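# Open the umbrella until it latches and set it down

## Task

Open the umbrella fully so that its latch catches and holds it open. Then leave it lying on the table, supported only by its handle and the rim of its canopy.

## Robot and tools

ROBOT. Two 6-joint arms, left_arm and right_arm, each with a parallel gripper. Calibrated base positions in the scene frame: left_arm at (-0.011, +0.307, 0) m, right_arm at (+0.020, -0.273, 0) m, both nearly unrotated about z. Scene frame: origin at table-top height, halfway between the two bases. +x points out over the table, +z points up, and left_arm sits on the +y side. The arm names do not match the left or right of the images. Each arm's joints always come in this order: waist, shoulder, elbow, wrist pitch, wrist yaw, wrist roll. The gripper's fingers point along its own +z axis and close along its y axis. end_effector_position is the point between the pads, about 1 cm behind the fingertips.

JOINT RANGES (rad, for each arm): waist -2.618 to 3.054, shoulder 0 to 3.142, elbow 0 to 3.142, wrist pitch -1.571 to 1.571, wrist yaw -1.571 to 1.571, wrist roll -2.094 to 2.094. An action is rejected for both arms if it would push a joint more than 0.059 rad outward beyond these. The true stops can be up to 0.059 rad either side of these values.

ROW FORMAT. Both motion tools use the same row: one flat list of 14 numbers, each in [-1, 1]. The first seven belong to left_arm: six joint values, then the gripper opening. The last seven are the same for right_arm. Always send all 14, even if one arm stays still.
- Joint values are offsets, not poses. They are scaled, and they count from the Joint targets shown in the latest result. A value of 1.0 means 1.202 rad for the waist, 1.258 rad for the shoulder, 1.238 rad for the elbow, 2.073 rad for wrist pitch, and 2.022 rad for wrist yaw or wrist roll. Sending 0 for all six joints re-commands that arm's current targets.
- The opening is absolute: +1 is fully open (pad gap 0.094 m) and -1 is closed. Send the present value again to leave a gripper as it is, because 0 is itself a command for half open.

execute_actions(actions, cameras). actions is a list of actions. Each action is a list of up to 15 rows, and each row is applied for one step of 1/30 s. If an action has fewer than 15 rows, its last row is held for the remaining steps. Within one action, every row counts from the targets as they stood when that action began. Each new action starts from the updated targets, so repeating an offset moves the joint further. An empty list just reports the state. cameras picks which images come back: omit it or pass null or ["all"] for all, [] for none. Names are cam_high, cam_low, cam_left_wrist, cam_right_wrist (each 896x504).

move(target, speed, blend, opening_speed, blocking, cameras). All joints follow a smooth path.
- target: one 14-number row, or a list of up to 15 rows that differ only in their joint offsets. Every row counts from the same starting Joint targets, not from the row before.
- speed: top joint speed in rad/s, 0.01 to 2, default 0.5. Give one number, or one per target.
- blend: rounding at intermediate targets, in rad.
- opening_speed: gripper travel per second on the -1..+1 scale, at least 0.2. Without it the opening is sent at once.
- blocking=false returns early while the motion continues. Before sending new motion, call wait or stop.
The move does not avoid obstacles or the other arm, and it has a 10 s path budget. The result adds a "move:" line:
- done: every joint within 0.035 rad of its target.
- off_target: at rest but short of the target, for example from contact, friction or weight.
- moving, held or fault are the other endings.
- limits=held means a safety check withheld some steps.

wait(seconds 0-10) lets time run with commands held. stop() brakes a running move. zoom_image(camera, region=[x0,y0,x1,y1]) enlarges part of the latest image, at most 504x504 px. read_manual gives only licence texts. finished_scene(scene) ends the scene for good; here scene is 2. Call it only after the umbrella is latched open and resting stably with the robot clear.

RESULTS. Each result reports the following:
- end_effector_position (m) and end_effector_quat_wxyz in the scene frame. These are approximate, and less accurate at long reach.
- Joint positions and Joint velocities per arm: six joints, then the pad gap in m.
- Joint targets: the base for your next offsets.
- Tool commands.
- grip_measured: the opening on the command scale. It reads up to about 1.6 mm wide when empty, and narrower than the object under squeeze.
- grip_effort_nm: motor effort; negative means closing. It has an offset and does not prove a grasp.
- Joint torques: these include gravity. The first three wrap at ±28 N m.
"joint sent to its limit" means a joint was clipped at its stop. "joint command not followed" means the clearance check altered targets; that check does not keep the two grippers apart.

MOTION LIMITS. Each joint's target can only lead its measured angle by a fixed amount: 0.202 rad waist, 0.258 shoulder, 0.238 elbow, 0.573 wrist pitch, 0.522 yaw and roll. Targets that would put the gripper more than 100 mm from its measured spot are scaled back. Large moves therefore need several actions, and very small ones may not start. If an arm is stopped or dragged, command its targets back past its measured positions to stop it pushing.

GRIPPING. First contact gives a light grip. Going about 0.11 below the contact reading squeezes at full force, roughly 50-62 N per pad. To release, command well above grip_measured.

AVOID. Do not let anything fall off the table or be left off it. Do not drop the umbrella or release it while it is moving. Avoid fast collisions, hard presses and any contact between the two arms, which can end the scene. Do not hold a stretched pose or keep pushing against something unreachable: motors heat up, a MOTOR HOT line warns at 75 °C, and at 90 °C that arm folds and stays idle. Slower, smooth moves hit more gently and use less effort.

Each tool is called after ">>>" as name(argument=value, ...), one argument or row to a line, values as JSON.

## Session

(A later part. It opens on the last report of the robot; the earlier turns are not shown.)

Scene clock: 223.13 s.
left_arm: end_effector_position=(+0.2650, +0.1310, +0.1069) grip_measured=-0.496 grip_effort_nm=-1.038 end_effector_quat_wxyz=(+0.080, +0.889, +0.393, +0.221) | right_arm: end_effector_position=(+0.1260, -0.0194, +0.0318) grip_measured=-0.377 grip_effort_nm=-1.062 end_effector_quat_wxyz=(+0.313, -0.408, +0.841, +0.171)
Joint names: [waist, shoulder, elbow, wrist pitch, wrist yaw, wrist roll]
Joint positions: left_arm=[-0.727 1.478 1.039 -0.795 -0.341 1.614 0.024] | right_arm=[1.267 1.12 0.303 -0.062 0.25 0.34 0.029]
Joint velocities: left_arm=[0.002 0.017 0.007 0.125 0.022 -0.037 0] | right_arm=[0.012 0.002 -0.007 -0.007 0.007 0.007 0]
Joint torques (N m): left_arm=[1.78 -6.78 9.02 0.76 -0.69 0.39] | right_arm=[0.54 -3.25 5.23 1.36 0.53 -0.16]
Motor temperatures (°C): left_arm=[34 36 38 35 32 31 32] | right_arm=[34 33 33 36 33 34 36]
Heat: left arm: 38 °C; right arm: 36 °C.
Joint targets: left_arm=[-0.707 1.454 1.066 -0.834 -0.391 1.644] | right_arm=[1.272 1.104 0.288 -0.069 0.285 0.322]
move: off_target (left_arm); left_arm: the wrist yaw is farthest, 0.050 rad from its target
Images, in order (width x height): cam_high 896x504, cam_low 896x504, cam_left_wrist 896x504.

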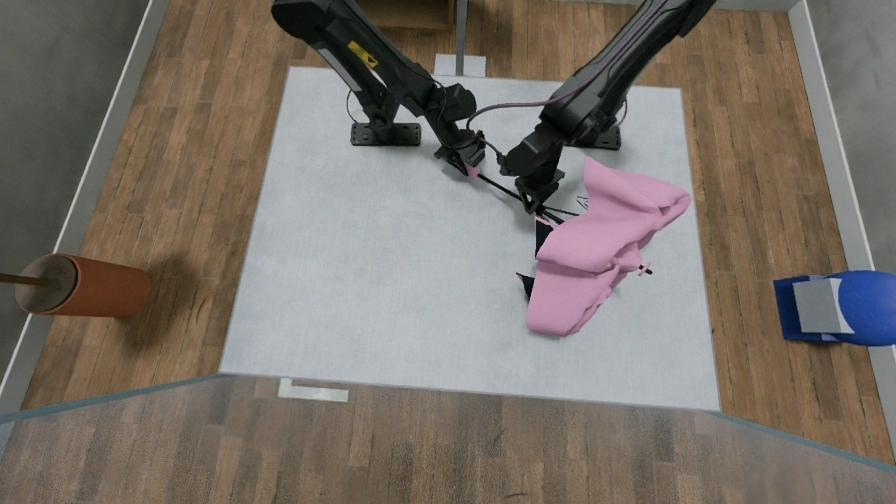

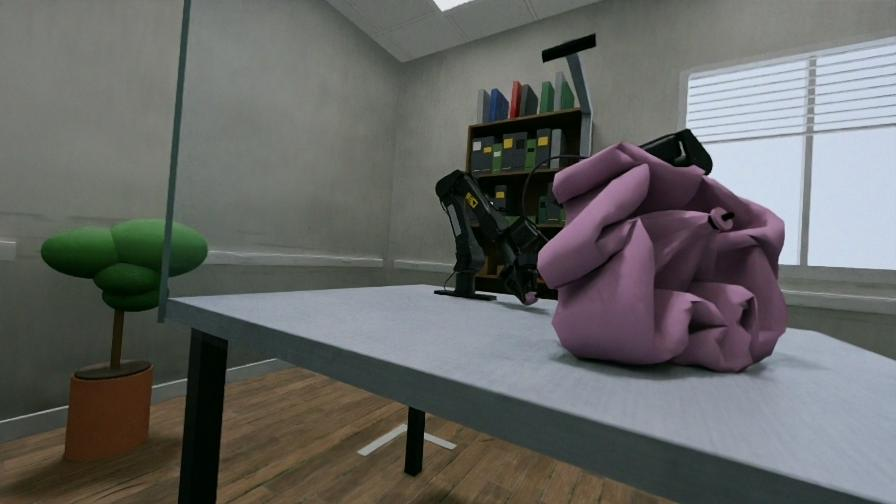

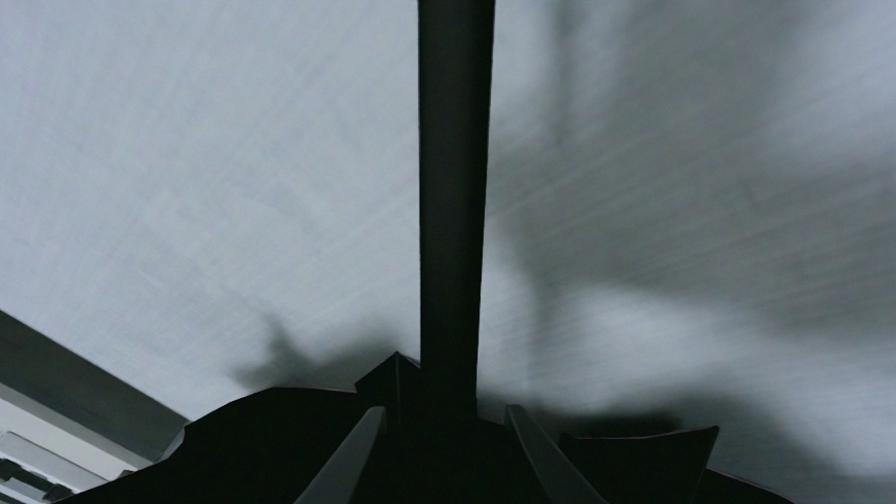

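>>> execute_actions(
  actions=[],
)

Scene clock: 236.00 s.
left_arm: end_effector_position=(+0.2649, +0.1310, +0.1068) grip_measured=-0.496 grip_effort_nm=-1.028 end_effector_quat_wxyz=(+0.080, +0.889, +0.393, +0.221) | right_arm: end_effector_position=(+0.1260, -0.0194, +0.0318) grip_measured=-0.377 grip_effort_nm=-1.057 end_effector_quat_wxyz=(+0.313, -0.408, +0.841, +0.171)
Joint names: [waist, shoulder, elbow, wrist pitch, wrist yaw, wrist roll]
Joint positions: left_arm=[-0.727 1.478 1.039 -0.795 -0.341 1.614 0.024] | right_arm=[1.267 1.12 0.303 -0.062 0.25 0.34 0.029]
Joint velocities: left_arm=[0.007 -0.012 -0.002 0.037 -0.022 -0.066 0] | right_arm=[-0.002 -0.007 -0.007 0.007 -0.037 -0.022 -0.001]
Joint torques (N m): left_arm=[1.77 -6.8 9.01 0.77 -0.7 0.37] | right_arm=[0.55 -3.25 5.18 1.36 0.52 -0.16]
Motor temperatures (°C): left_arm=[34 36 40 35 32 32 33] | right_arm=[34 33 33 36 33 34 36]
Heat: left arm: 40 °C; right arm: 36 °C.
Joint targets: left_arm=[-0.707 1.454 1.066 -0.834 -0.391 1.644] | right_arm=[1.272 1.104 0.288 -0.069 0.285 0.322]
Tool commands: left_gripper/opening=-0.6 right_gripper/opening=-0.6

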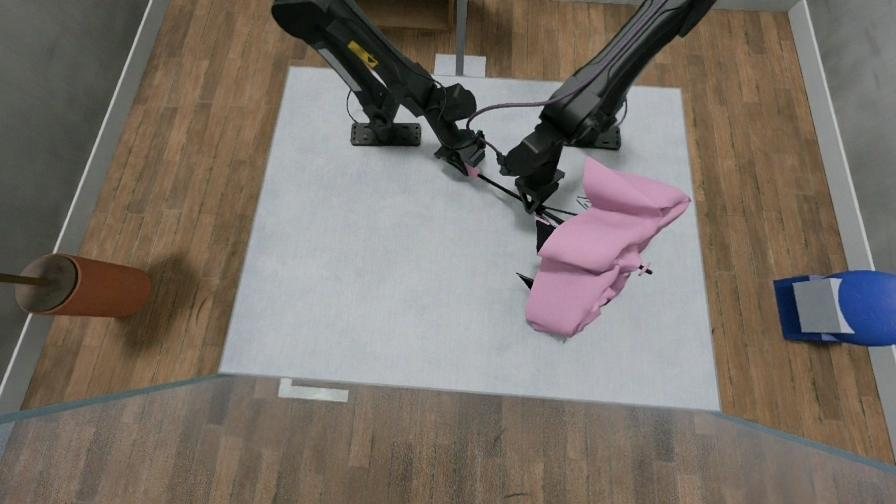

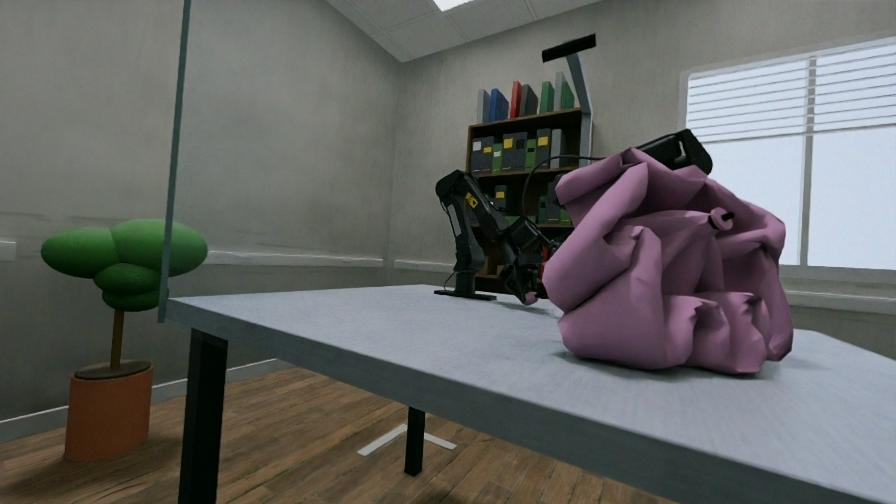

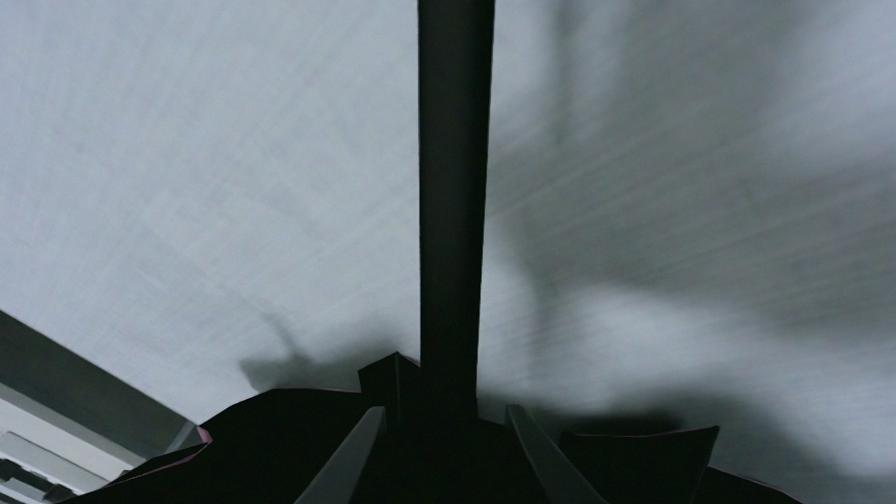

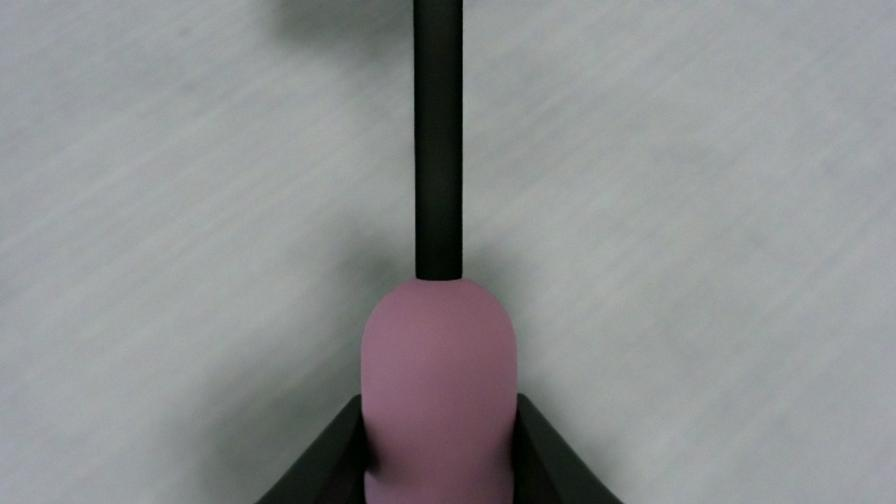

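>>> move(
  target=[0.1176, -0.0289, 0.0258, -0.0089, 0.0248, 0.0698, -0.6, 0, 0, 0, 0, 0, 0, -0.6],
  speed=0.12,
)

Scene clock: 245.77 s.
left_arm: end_effector_position=(+0.2757, +0.1454, +0.1186) grip_measured=-0.501 grip_effort_nm=-1.038 end_effector_quat_wxyz=(+0.102, +0.900, +0.380, +0.189) | right_arm: end_effector_position=(+0.1326, -0.0078, +0.0445) grip_measured=-0.377 grip_effort_nm=-1.057 end_effector_quat_wxyz=(+0.342, -0.397, +0.830, +0.189)
Joint names: [waist, shoulder, elbow, wrist pitch, wrist yaw, wrist roll]
Joint positions: left_arm=[-0.605 1.444 1.066 -0.814 -0.215 1.754 0.023] | right_arm=[1.267 1.12 0.303 0.012 0.272 0.33 0.029]
Joint velocities: left_arm=[-0.007 0.007 0.012 -0.022 -0.037 0.037 -0.001] | right_arm=[0.007 0.002 0.017 -0.051 0.037 0.022 0]
Joint torques (N m): left_arm=[3.45 -6.83 9.58 0.86 -1.37 0.4] | right_arm=[0.53 -3.28 5.3 0.77 0.3 -0.07]
Motor temperatures (°C): left_arm=[34 36 40 35 32 32 33] | right_arm=[34 33 33 36 33 34 36]
Heat: left arm: 40 °C; right arm: 36 °C.
Joint targets: left_arm=[-0.566 1.418 1.097 -0.852 -0.341 1.785] | right_arm=[1.272 1.104 0.288 -0.069 0.285 0.322]
move: off_target (left_arm, right_arm); left_arm: the wrist yaw is farthest, 0.126 rad from its target; right_arm: the wrist pitch is farthest, 0.081 rad from its target

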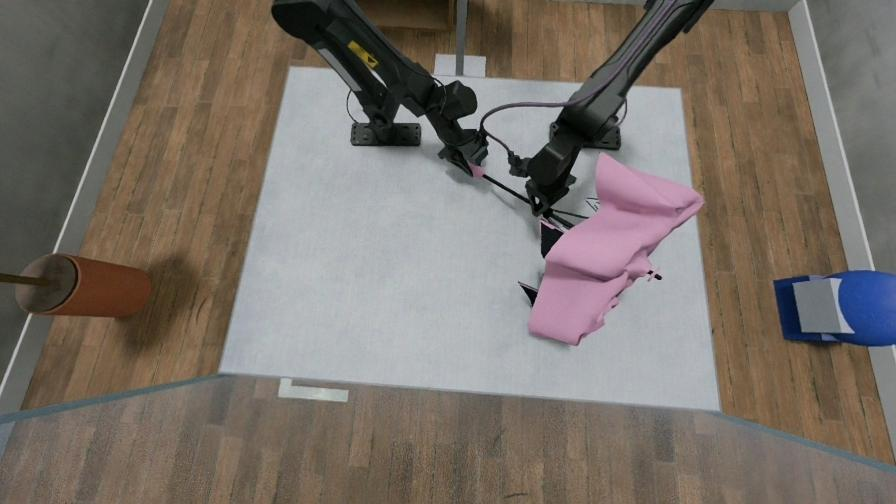

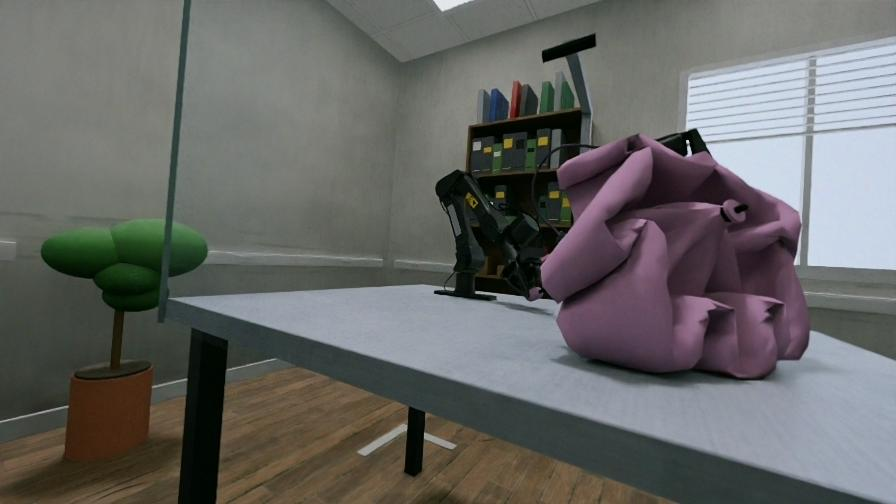

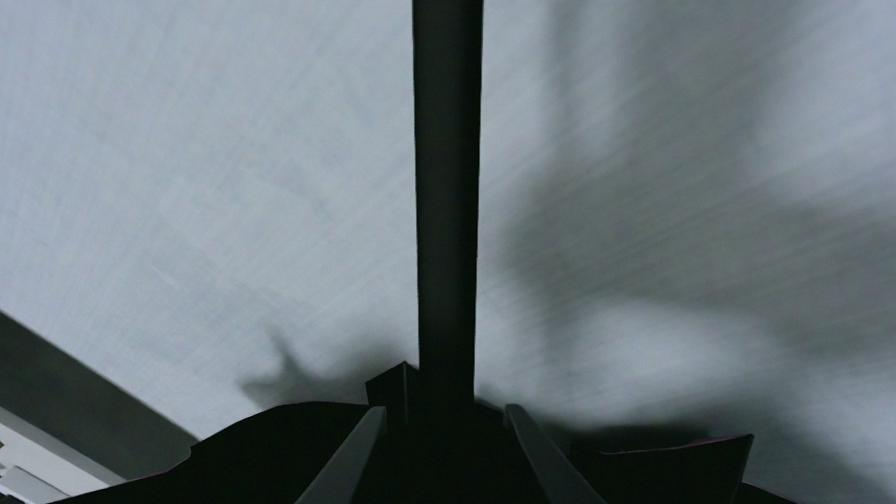

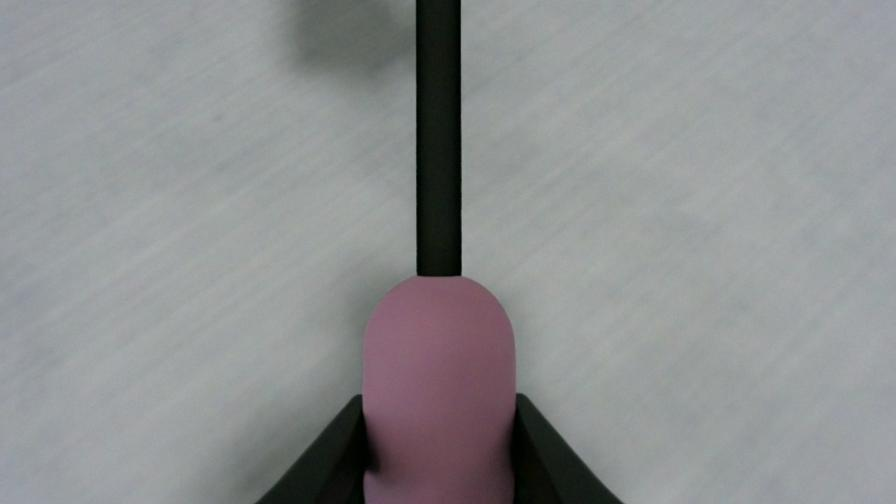

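>>> zoom_image(
  camera="cam_low",
  region=[520, 110, 840, 400],
)

>>> zoom_image(
  camera="cam_high",
  region=[420, 70, 730, 360],
)

>>> zoom_image(
  camera="cam_left_wrist",
  region=[200, 250, 704, 504],
)

Scaled by 1.575 from the camera's 896x504 image, which has a finer 1280x720 frame.

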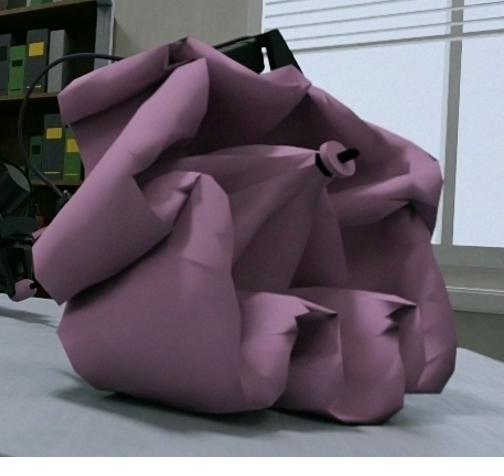

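Scaled by 1.626 from the camera's 896x504 image, which has a finer 1280x720 frame.

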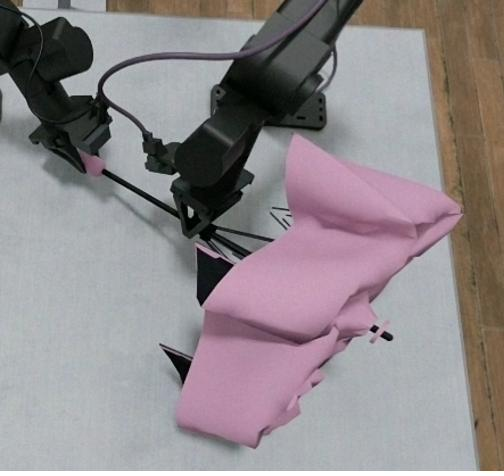

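Scaled by 1.000.

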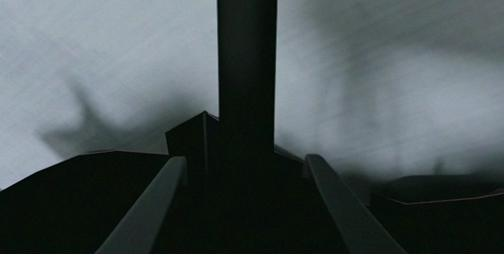

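>>> zoom_image(
  camera="cam_high",
  region=[510, 140, 640, 240],
)

>>> zoom_image(
  camera="cam_high",
  region=[510, 230, 720, 350],
)

Scaled by 3.877 from the camera's 896x504 image, which has a finer 1280x720 frame.

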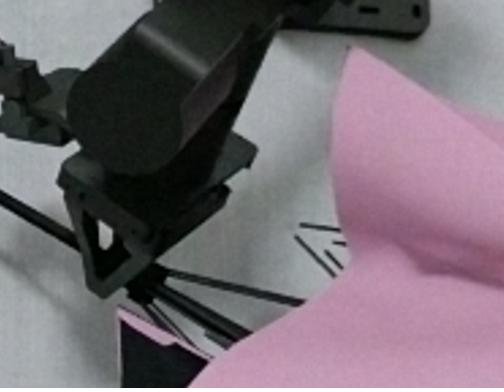

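Scaled by 2.400 from the camera's 896x504 image, which has a finer 1280x720 frame.

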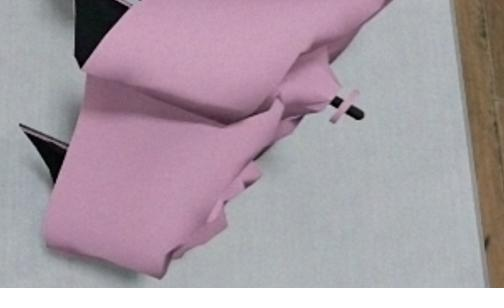

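>>> move(
  target=[-0.1664, 0.0223, 0.1527, -0.1114, -0.1390, -0.0678, -0.6, 0.0354, -0.0630, -0.0410, 0.0308, 0.0354, 0.0049, -0.6],
  speed=0.15,
)

Scene clock: 271.47 s.
left_arm: end_effector_position=(+0.2708, +0.1502, +0.1778) grip_measured=-0.502 grip_effort_nm=-1.028 end_effector_quat_wxyz=(+0.032, +0.881, +0.365, +0.301) | right_arm: end_effector_position=(+0.1311, -0.0028, +0.0669) grip_measured=-0.377 grip_effort_nm=-1.057 end_effector_quat_wxyz=(+0.387, -0.386, +0.809, +0.217)
Joint names: [waist, shoulder, elbow, wrist pitch, wrist yaw, wrist roll]
Joint positions: left_arm=[-0.769 1.444 1.242 -1.048 -0.534 1.65 0.023] | right_arm=[1.31 1.03 0.272 0.063 0.33 0.331 0.029]
Joint velocities: left_arm=[-0.007 0.007 -0.022 0.051 0.007 -0.007 0] | right_arm=[-0.007 0.007 -0.002 -0.007 0.037 0.007 -0.001]
Joint torques (N m): left_arm=[0.34 -4.62 10.55 0.77 -1.18 0.03] | right_arm=[0.43 -2.03 4.04 1 0.45 0.03]
Motor temperatures (°C): left_arm=[34 37 40 35 34 32 33] | right_arm=[34 33 33 35 33 34 36]
Heat: left arm: 40 °C; right arm: 36 °C.
Joint targets: left_arm=[-0.766 1.446 1.286 -1.083 -0.622 1.648] | right_arm=[1.315 1.025 0.237 -0.005 0.357 0.332]
move: off_target (left_arm, right_arm); left_arm: the wrist yaw is farthest, 0.088 rad from its target; right_arm: the wrist pitch is farthest, 0.068 rad from its target

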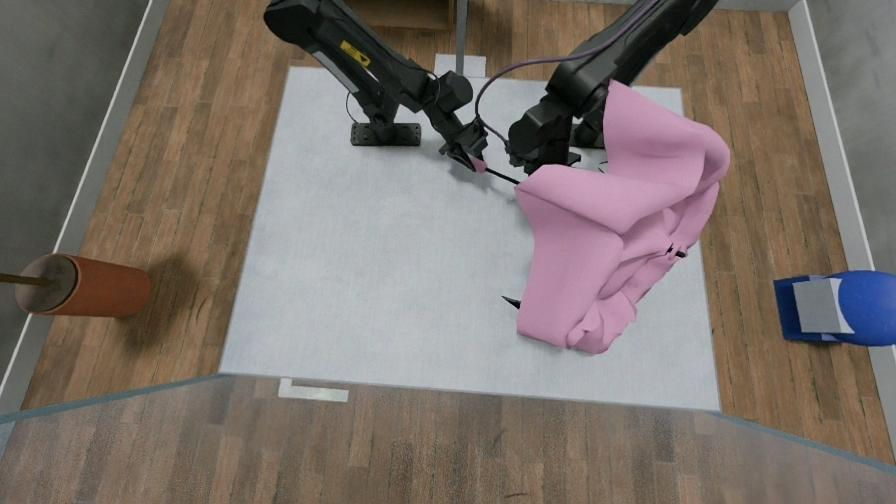

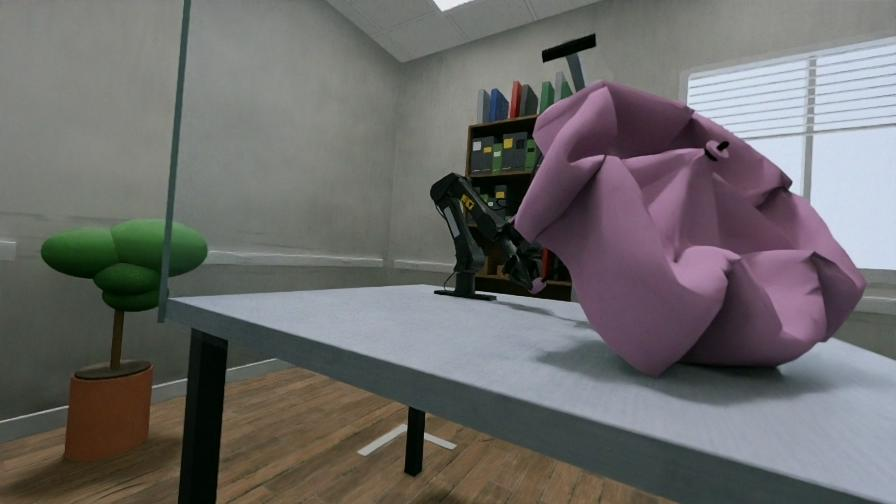

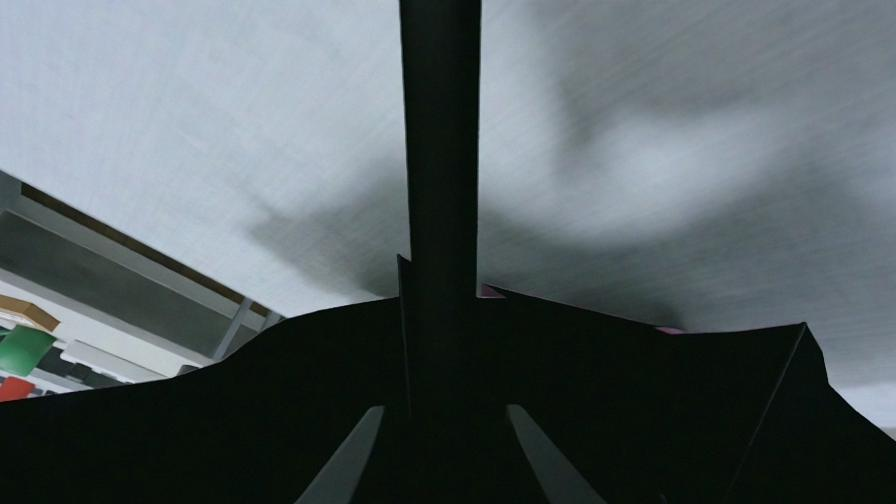

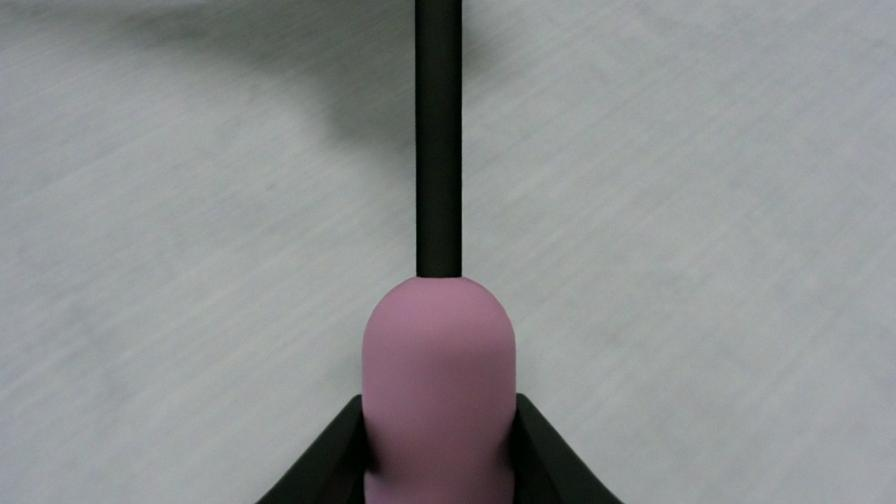

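>>> move(
  target=[0.1117, -0.0176, 0.0393, 0, 0.0232, 0.0716, -0.6, 0, 0, 0, 0, 0, 0, -0.6],
  speed=0.12,
)

Scene clock: 286.60 s.
left_arm: end_effector_position=(+0.2834, +0.1628, +0.1833) grip_measured=-0.502 grip_effort_nm=-1.043 end_effector_quat_wxyz=(+0.038, +0.891, +0.360, +0.274) | right_arm: end_effector_position=(+0.1347, +0.0053, +0.0790) grip_measured=-0.377 grip_effort_nm=-1.072 end_effector_quat_wxyz=(+0.407, -0.373, +0.800, +0.236)
Joint names: [waist, shoulder, elbow, wrist pitch, wrist yaw, wrist roll]
Joint positions: left_arm=[-0.667 1.444 1.282 -1.053 -0.444 1.761 0.023] | right_arm=[1.31 1.03 0.272 0.125 0.341 0.331 0.029]
Joint velocities: left_arm=[-0.017 -0.007 0.007 -0.051 -0.066 0.007 0] | right_arm=[0.007 0.007 -0.007 0.022 0.022 0.022 0]
Joint torques (N m): left_arm=[3.15 -6.37 11.34 0.89 -1.55 0.39] | right_arm=[0.43 -2.09 4.03 0.5 0.32 0.03]
Motor temperatures (°C): left_arm=[34 36 42 35 34 32 33] | right_arm=[34 32 33 35 33 34 36]
Heat: left arm: 42 °C; right arm: 36 °C.
Joint targets: left_arm=[-0.632 1.424 1.335 -1.083 -0.575 1.793] | right_arm=[1.315 1.025 0.237 -0.005 0.357 0.332]
move: off_target (left_arm, right_arm); left_arm: the wrist yaw is farthest, 0.131 rad from its target; right_arm: the wrist pitch is farthest, 0.130 rad from its target

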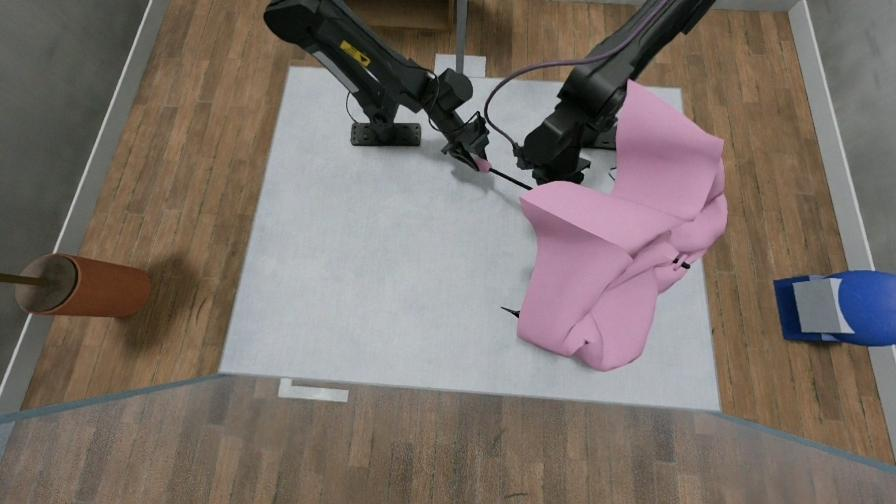

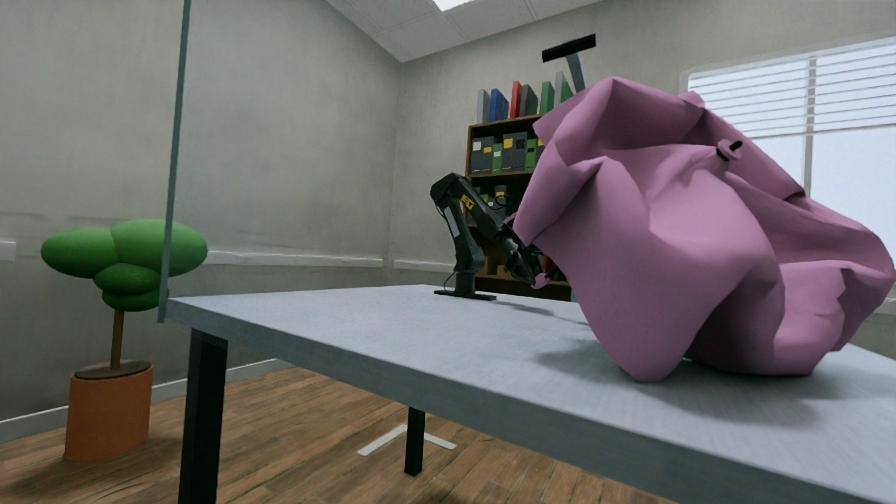

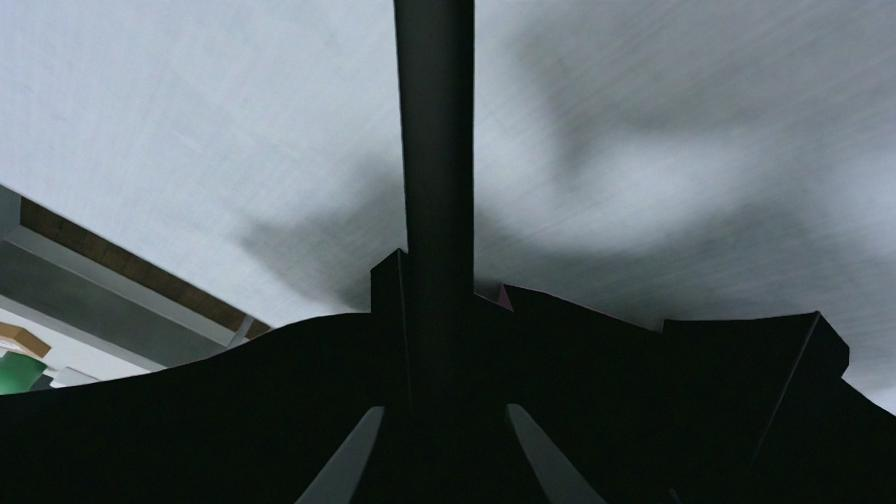

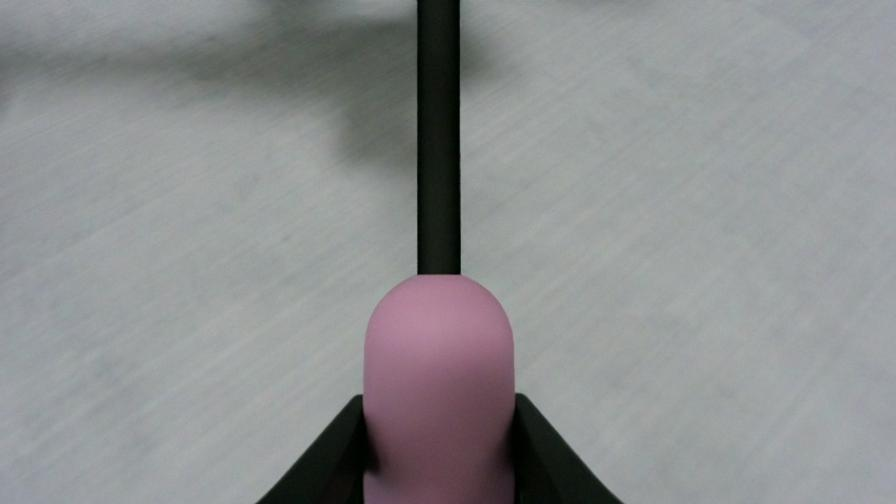

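>>> zoom_image(
  camera="cam_low",
  region=[500, 60, 896, 400],
)

>>> zoom_image(
  camera="cam_high",
  region=[480, 70, 740, 390],
)

>>> zoom_image(
  camera="cam_left_wrist",
  region=[300, 200, 896, 504],
)

Scaled by 1.273 from the camera's 896x504 image, which has a finer 1280x720 frame.

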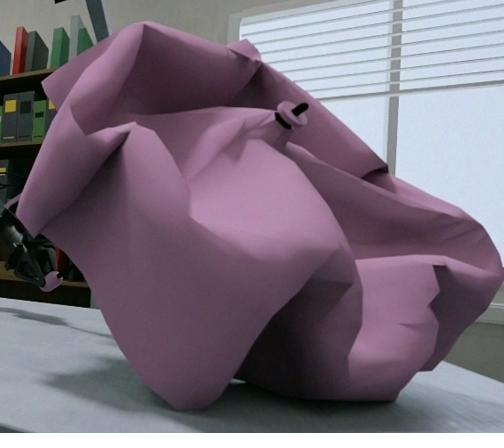

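Scaled by 1.575 from the camera's 896x504 image, which has a finer 1280x720 frame.

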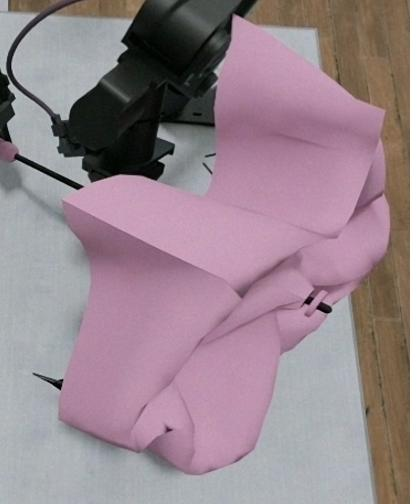

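Region (300, 200, 896, 504) is 596x304 pixels. A region can be at most 504 by 504 pixels.

>>> zoom_image(
  camera="cam_high",
  region=[540, 90, 680, 220],
)

>>> zoom_image(
  camera="cam_left_wrist",
  region=[300, 220, 800, 504],
)

Scaled by 3.600 from the camera's 896x504 image, which has a finer 1280x720 frame.

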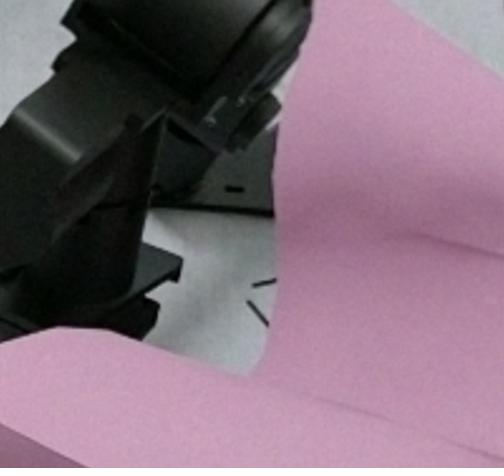

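Scaled by 1.008 from the camera's 896x504 image, which has a finer 1280x720 frame.

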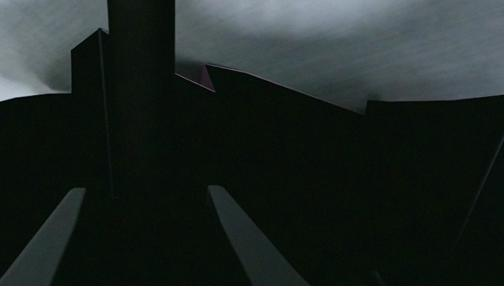

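>>> move(
  target=[-0.1165, 0.0580, 0.2633, -0.1524, -0.0747, -0.0534, -0.6, 0.0591, -0.1479, -0.0040, -0.0178, 0.0559, -0.0099, -0.6],
  speed=0.15,
)

Scene clock: 355.33 s.
left_arm: end_effector_position=(+0.2726, +0.1536, +0.2557) grip_measured=-0.502 grip_effort_nm=-1.033 end_effector_quat_wxyz=(+0.009, +0.882, +0.346, +0.320) | right_arm: end_effector_position=(+0.1322, +0.0055, +0.1341) grip_measured=-0.377 grip_effort_nm=-1.057 end_effector_quat_wxyz=(+0.478, -0.346, +0.759, +0.278)
Joint names: [waist, shoulder, elbow, wrist pitch, wrist yaw, wrist roll]
Joint positions: left_arm=[-0.784 1.509 1.601 -1.364 -0.589 1.675 0.023] | right_arm=[1.381 0.838 0.272 0.118 0.451 0.305 0.029]
Joint velocities: left_arm=[0.007 -0.007 -0.022 -0.022 -0.066 0.007 0.001] | right_arm=[-0.012 0.002 0.032 0.022 0.022 -0.007 0.001]
Joint torques (N m): left_arm=[1.14 -5.87 11.47 0.7 -1.69 0.15] | right_arm=[0.55 -0.8 4.11 0.32 0.33 0.08]
Motor temperatures (°C): left_arm=[34 36 44 35 37 32 34] | right_arm=[34 32 33 34 33 34 37]
Heat: left arm: 44 °C; right arm: 37 °C.
Joint targets: left_arm=[-0.772 1.497 1.661 -1.399 -0.726 1.685] | right_arm=[1.386 0.839 0.232 -0.042 0.470 0.312]
move: off_target (left_arm, right_arm); left_arm: the wrist yaw is farthest, 0.137 rad from its target; right_arm: the wrist pitch is farthest, 0.160 rad from its target

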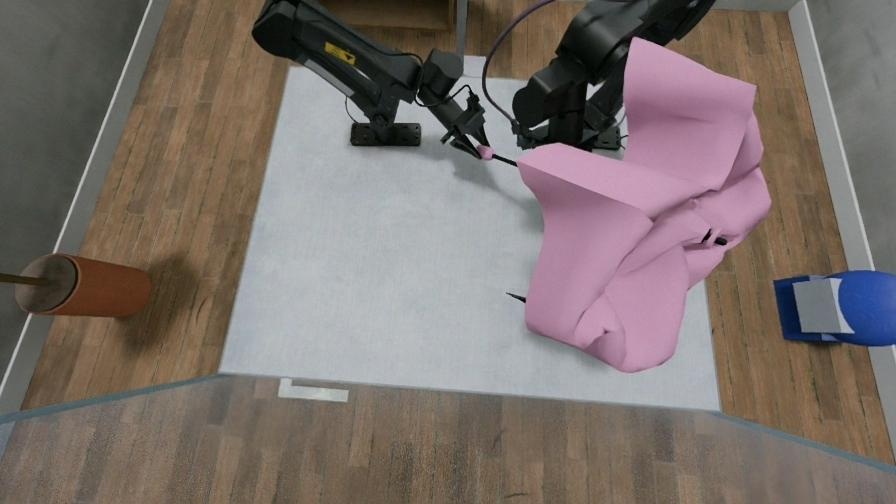

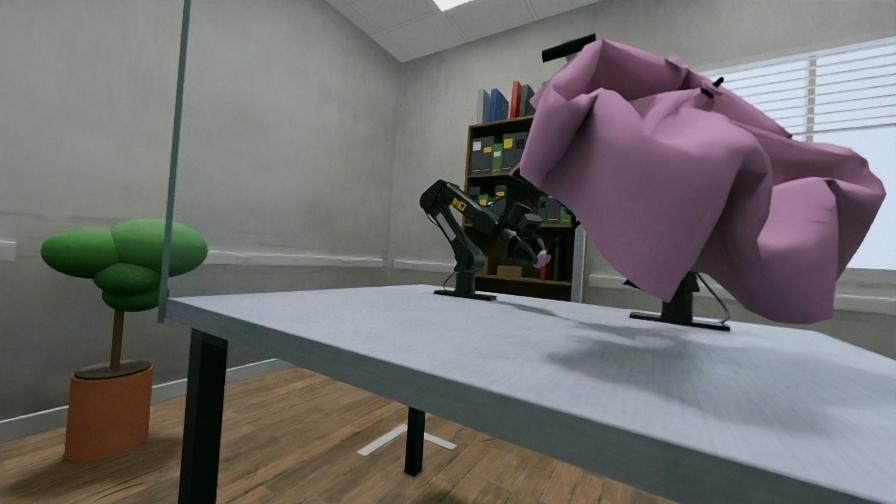

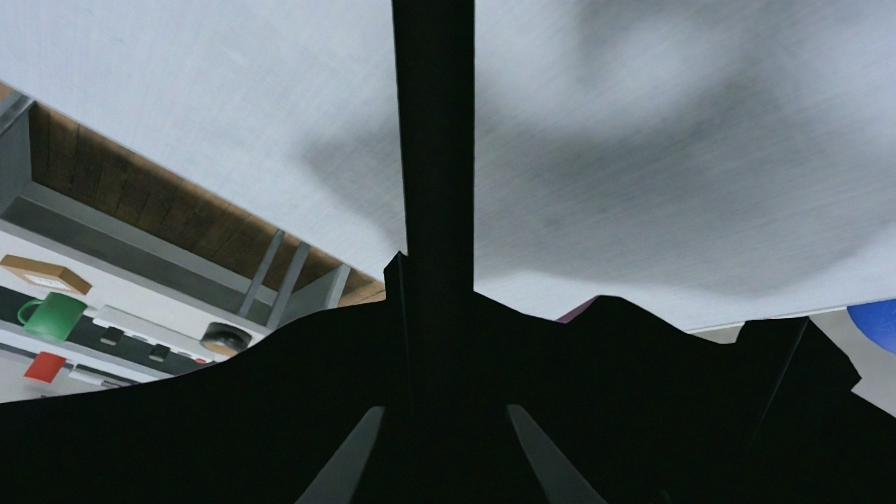

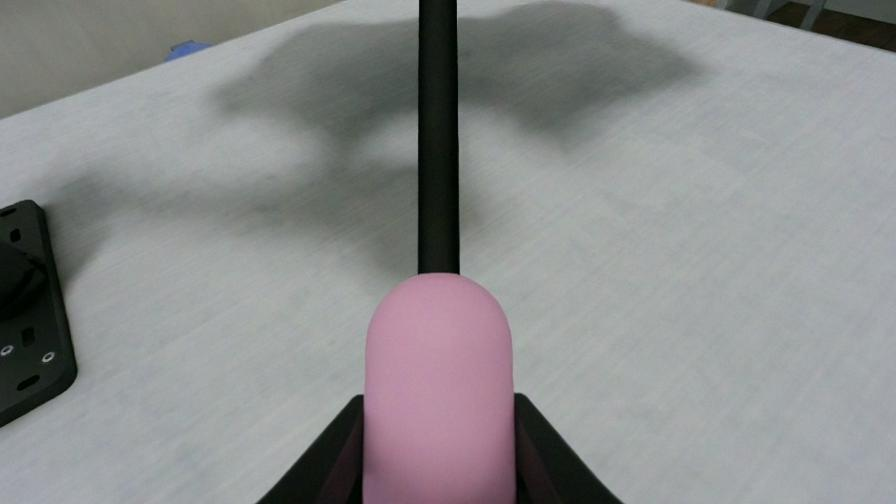

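>>> move(
  target=[0.1081, 0, 0.0641, -0.0006, 0.0214, 0.0718, -0.6, 0.1260, -0.1399, -0.0890, -0.0507, 0.0668, 0.0389, -0.6],
  speed=0.12,
)

Scene clock: 366.93 s.
left_arm: end_effector_position=(+0.2732, +0.1489, +0.2537) grip_measured=-0.502 grip_effort_nm=-1.038 end_effector_quat_wxyz=(+0.034, +0.909, +0.327, +0.257) | right_arm: end_effector_position=(+0.1162, -0.0105, +0.1504) grip_measured=-0.377 grip_effort_nm=-1.057 end_effector_quat_wxyz=(+0.511, -0.314, +0.737, +0.313)
Joint names: [waist, shoulder, elbow, wrist pitch, wrist yaw, wrist roll]
Joint positions: left_arm=[-0.709 1.524 1.658 -1.38 -0.42 1.786 0.023] | right_arm=[1.523 0.658 0.197 0.111 0.608 0.352 0.029]
Joint velocities: left_arm=[-0.007 0.002 -0.002 0.037 -0.037 -0.022 0] | right_arm=[-0.017 0.007 -0.012 0.066 -0.022 -0.022 0.001]
Joint torques (N m): left_arm=[5.91 -7.17 13.31 0.92 -2.83 0.56] | right_arm=[1.37 0.36 1.33 -0.59 0.1 0.37]
Motor temperatures (°C): left_arm=[34 36 45 34 38 32 34] | right_arm=[34 32 33 34 33 34 37]
Heat: left arm: 45 °C; right arm: 37 °C.
Joint targets: left_arm=[-0.641 1.497 1.740 -1.401 -0.683 1.830] | right_arm=[1.537 0.663 0.122 -0.147 0.605 0.391]
move: off_target (left_arm, right_arm); left_arm: the wrist yaw is farthest, 0.263 rad from its target; right_arm: the wrist pitch is farthest, 0.258 rad from its target

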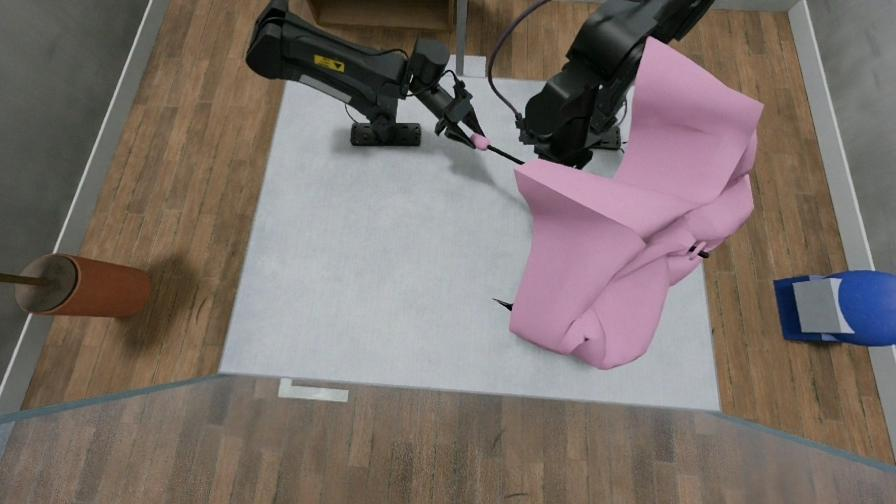

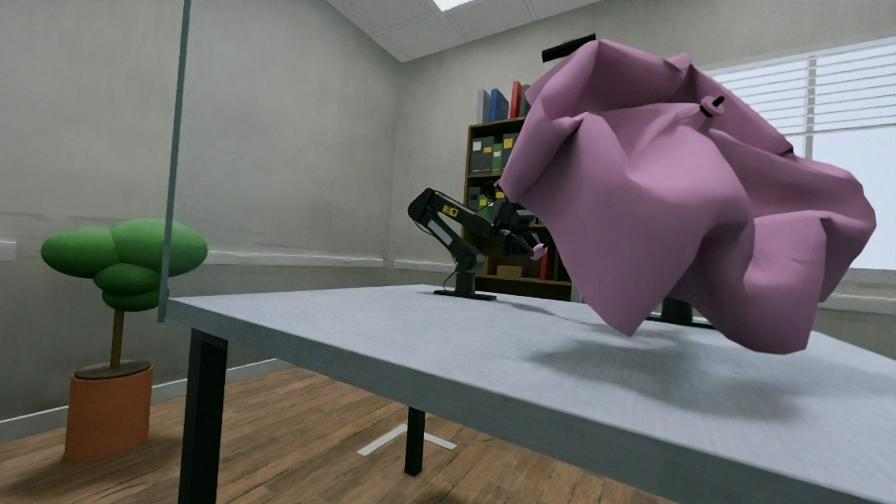

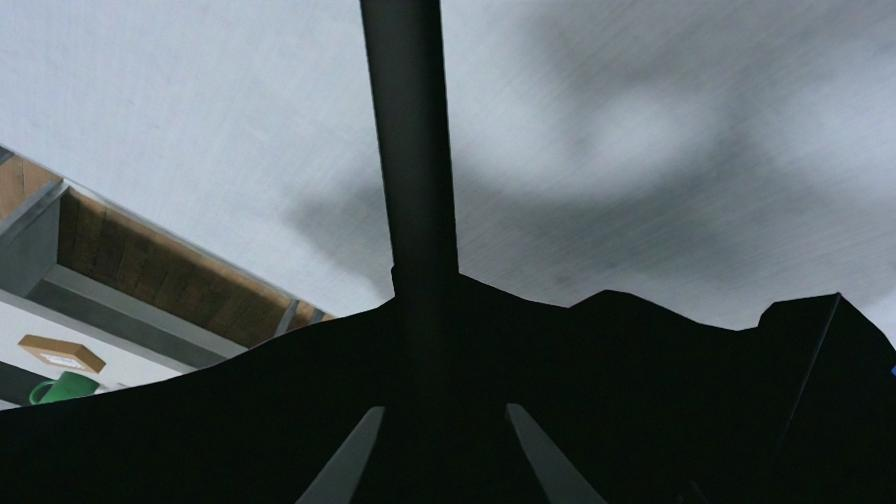

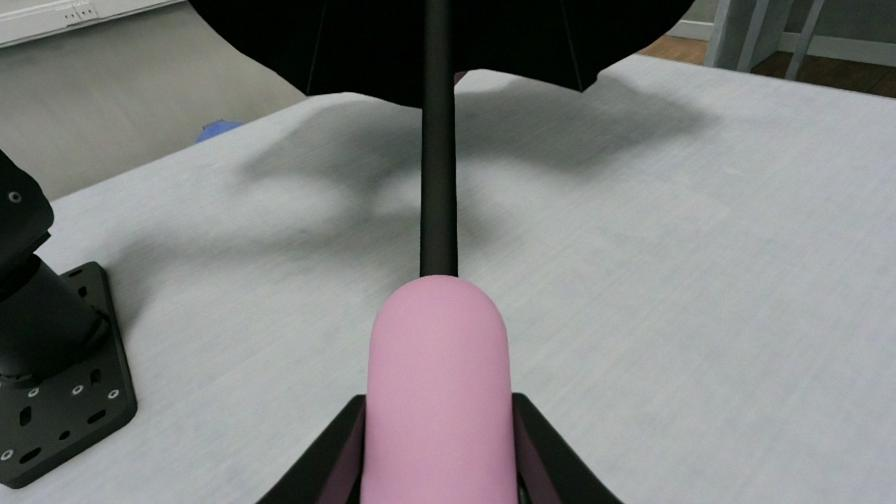

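>>> zoom_image(
  camera="cam_high",
  region=[500, 0, 780, 180],
)

>>> zoom_image(
  camera="cam_low",
  region=[480, 20, 880, 370],
)

>>> zoom_image(
  camera="cam_right_wrist",
  region=[180, 0, 684, 150],
)

Scaled by 1.800 from the camera's 896x504 image, which has a finer 1280x720 frame.

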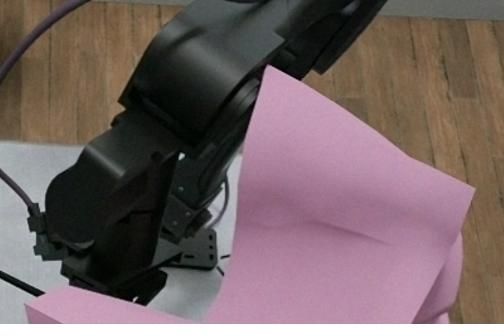

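Scaled by 1.260 from the camera's 896x504 image, which has a finer 1280x720 frame.

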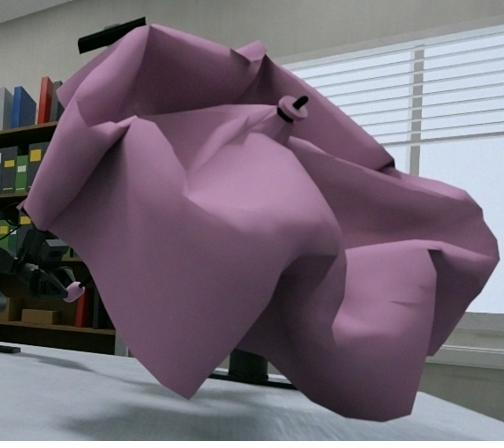

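Scaled by 1.000.

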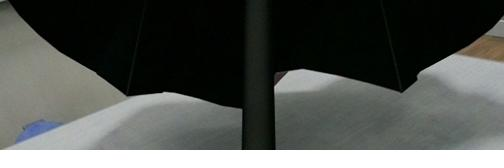

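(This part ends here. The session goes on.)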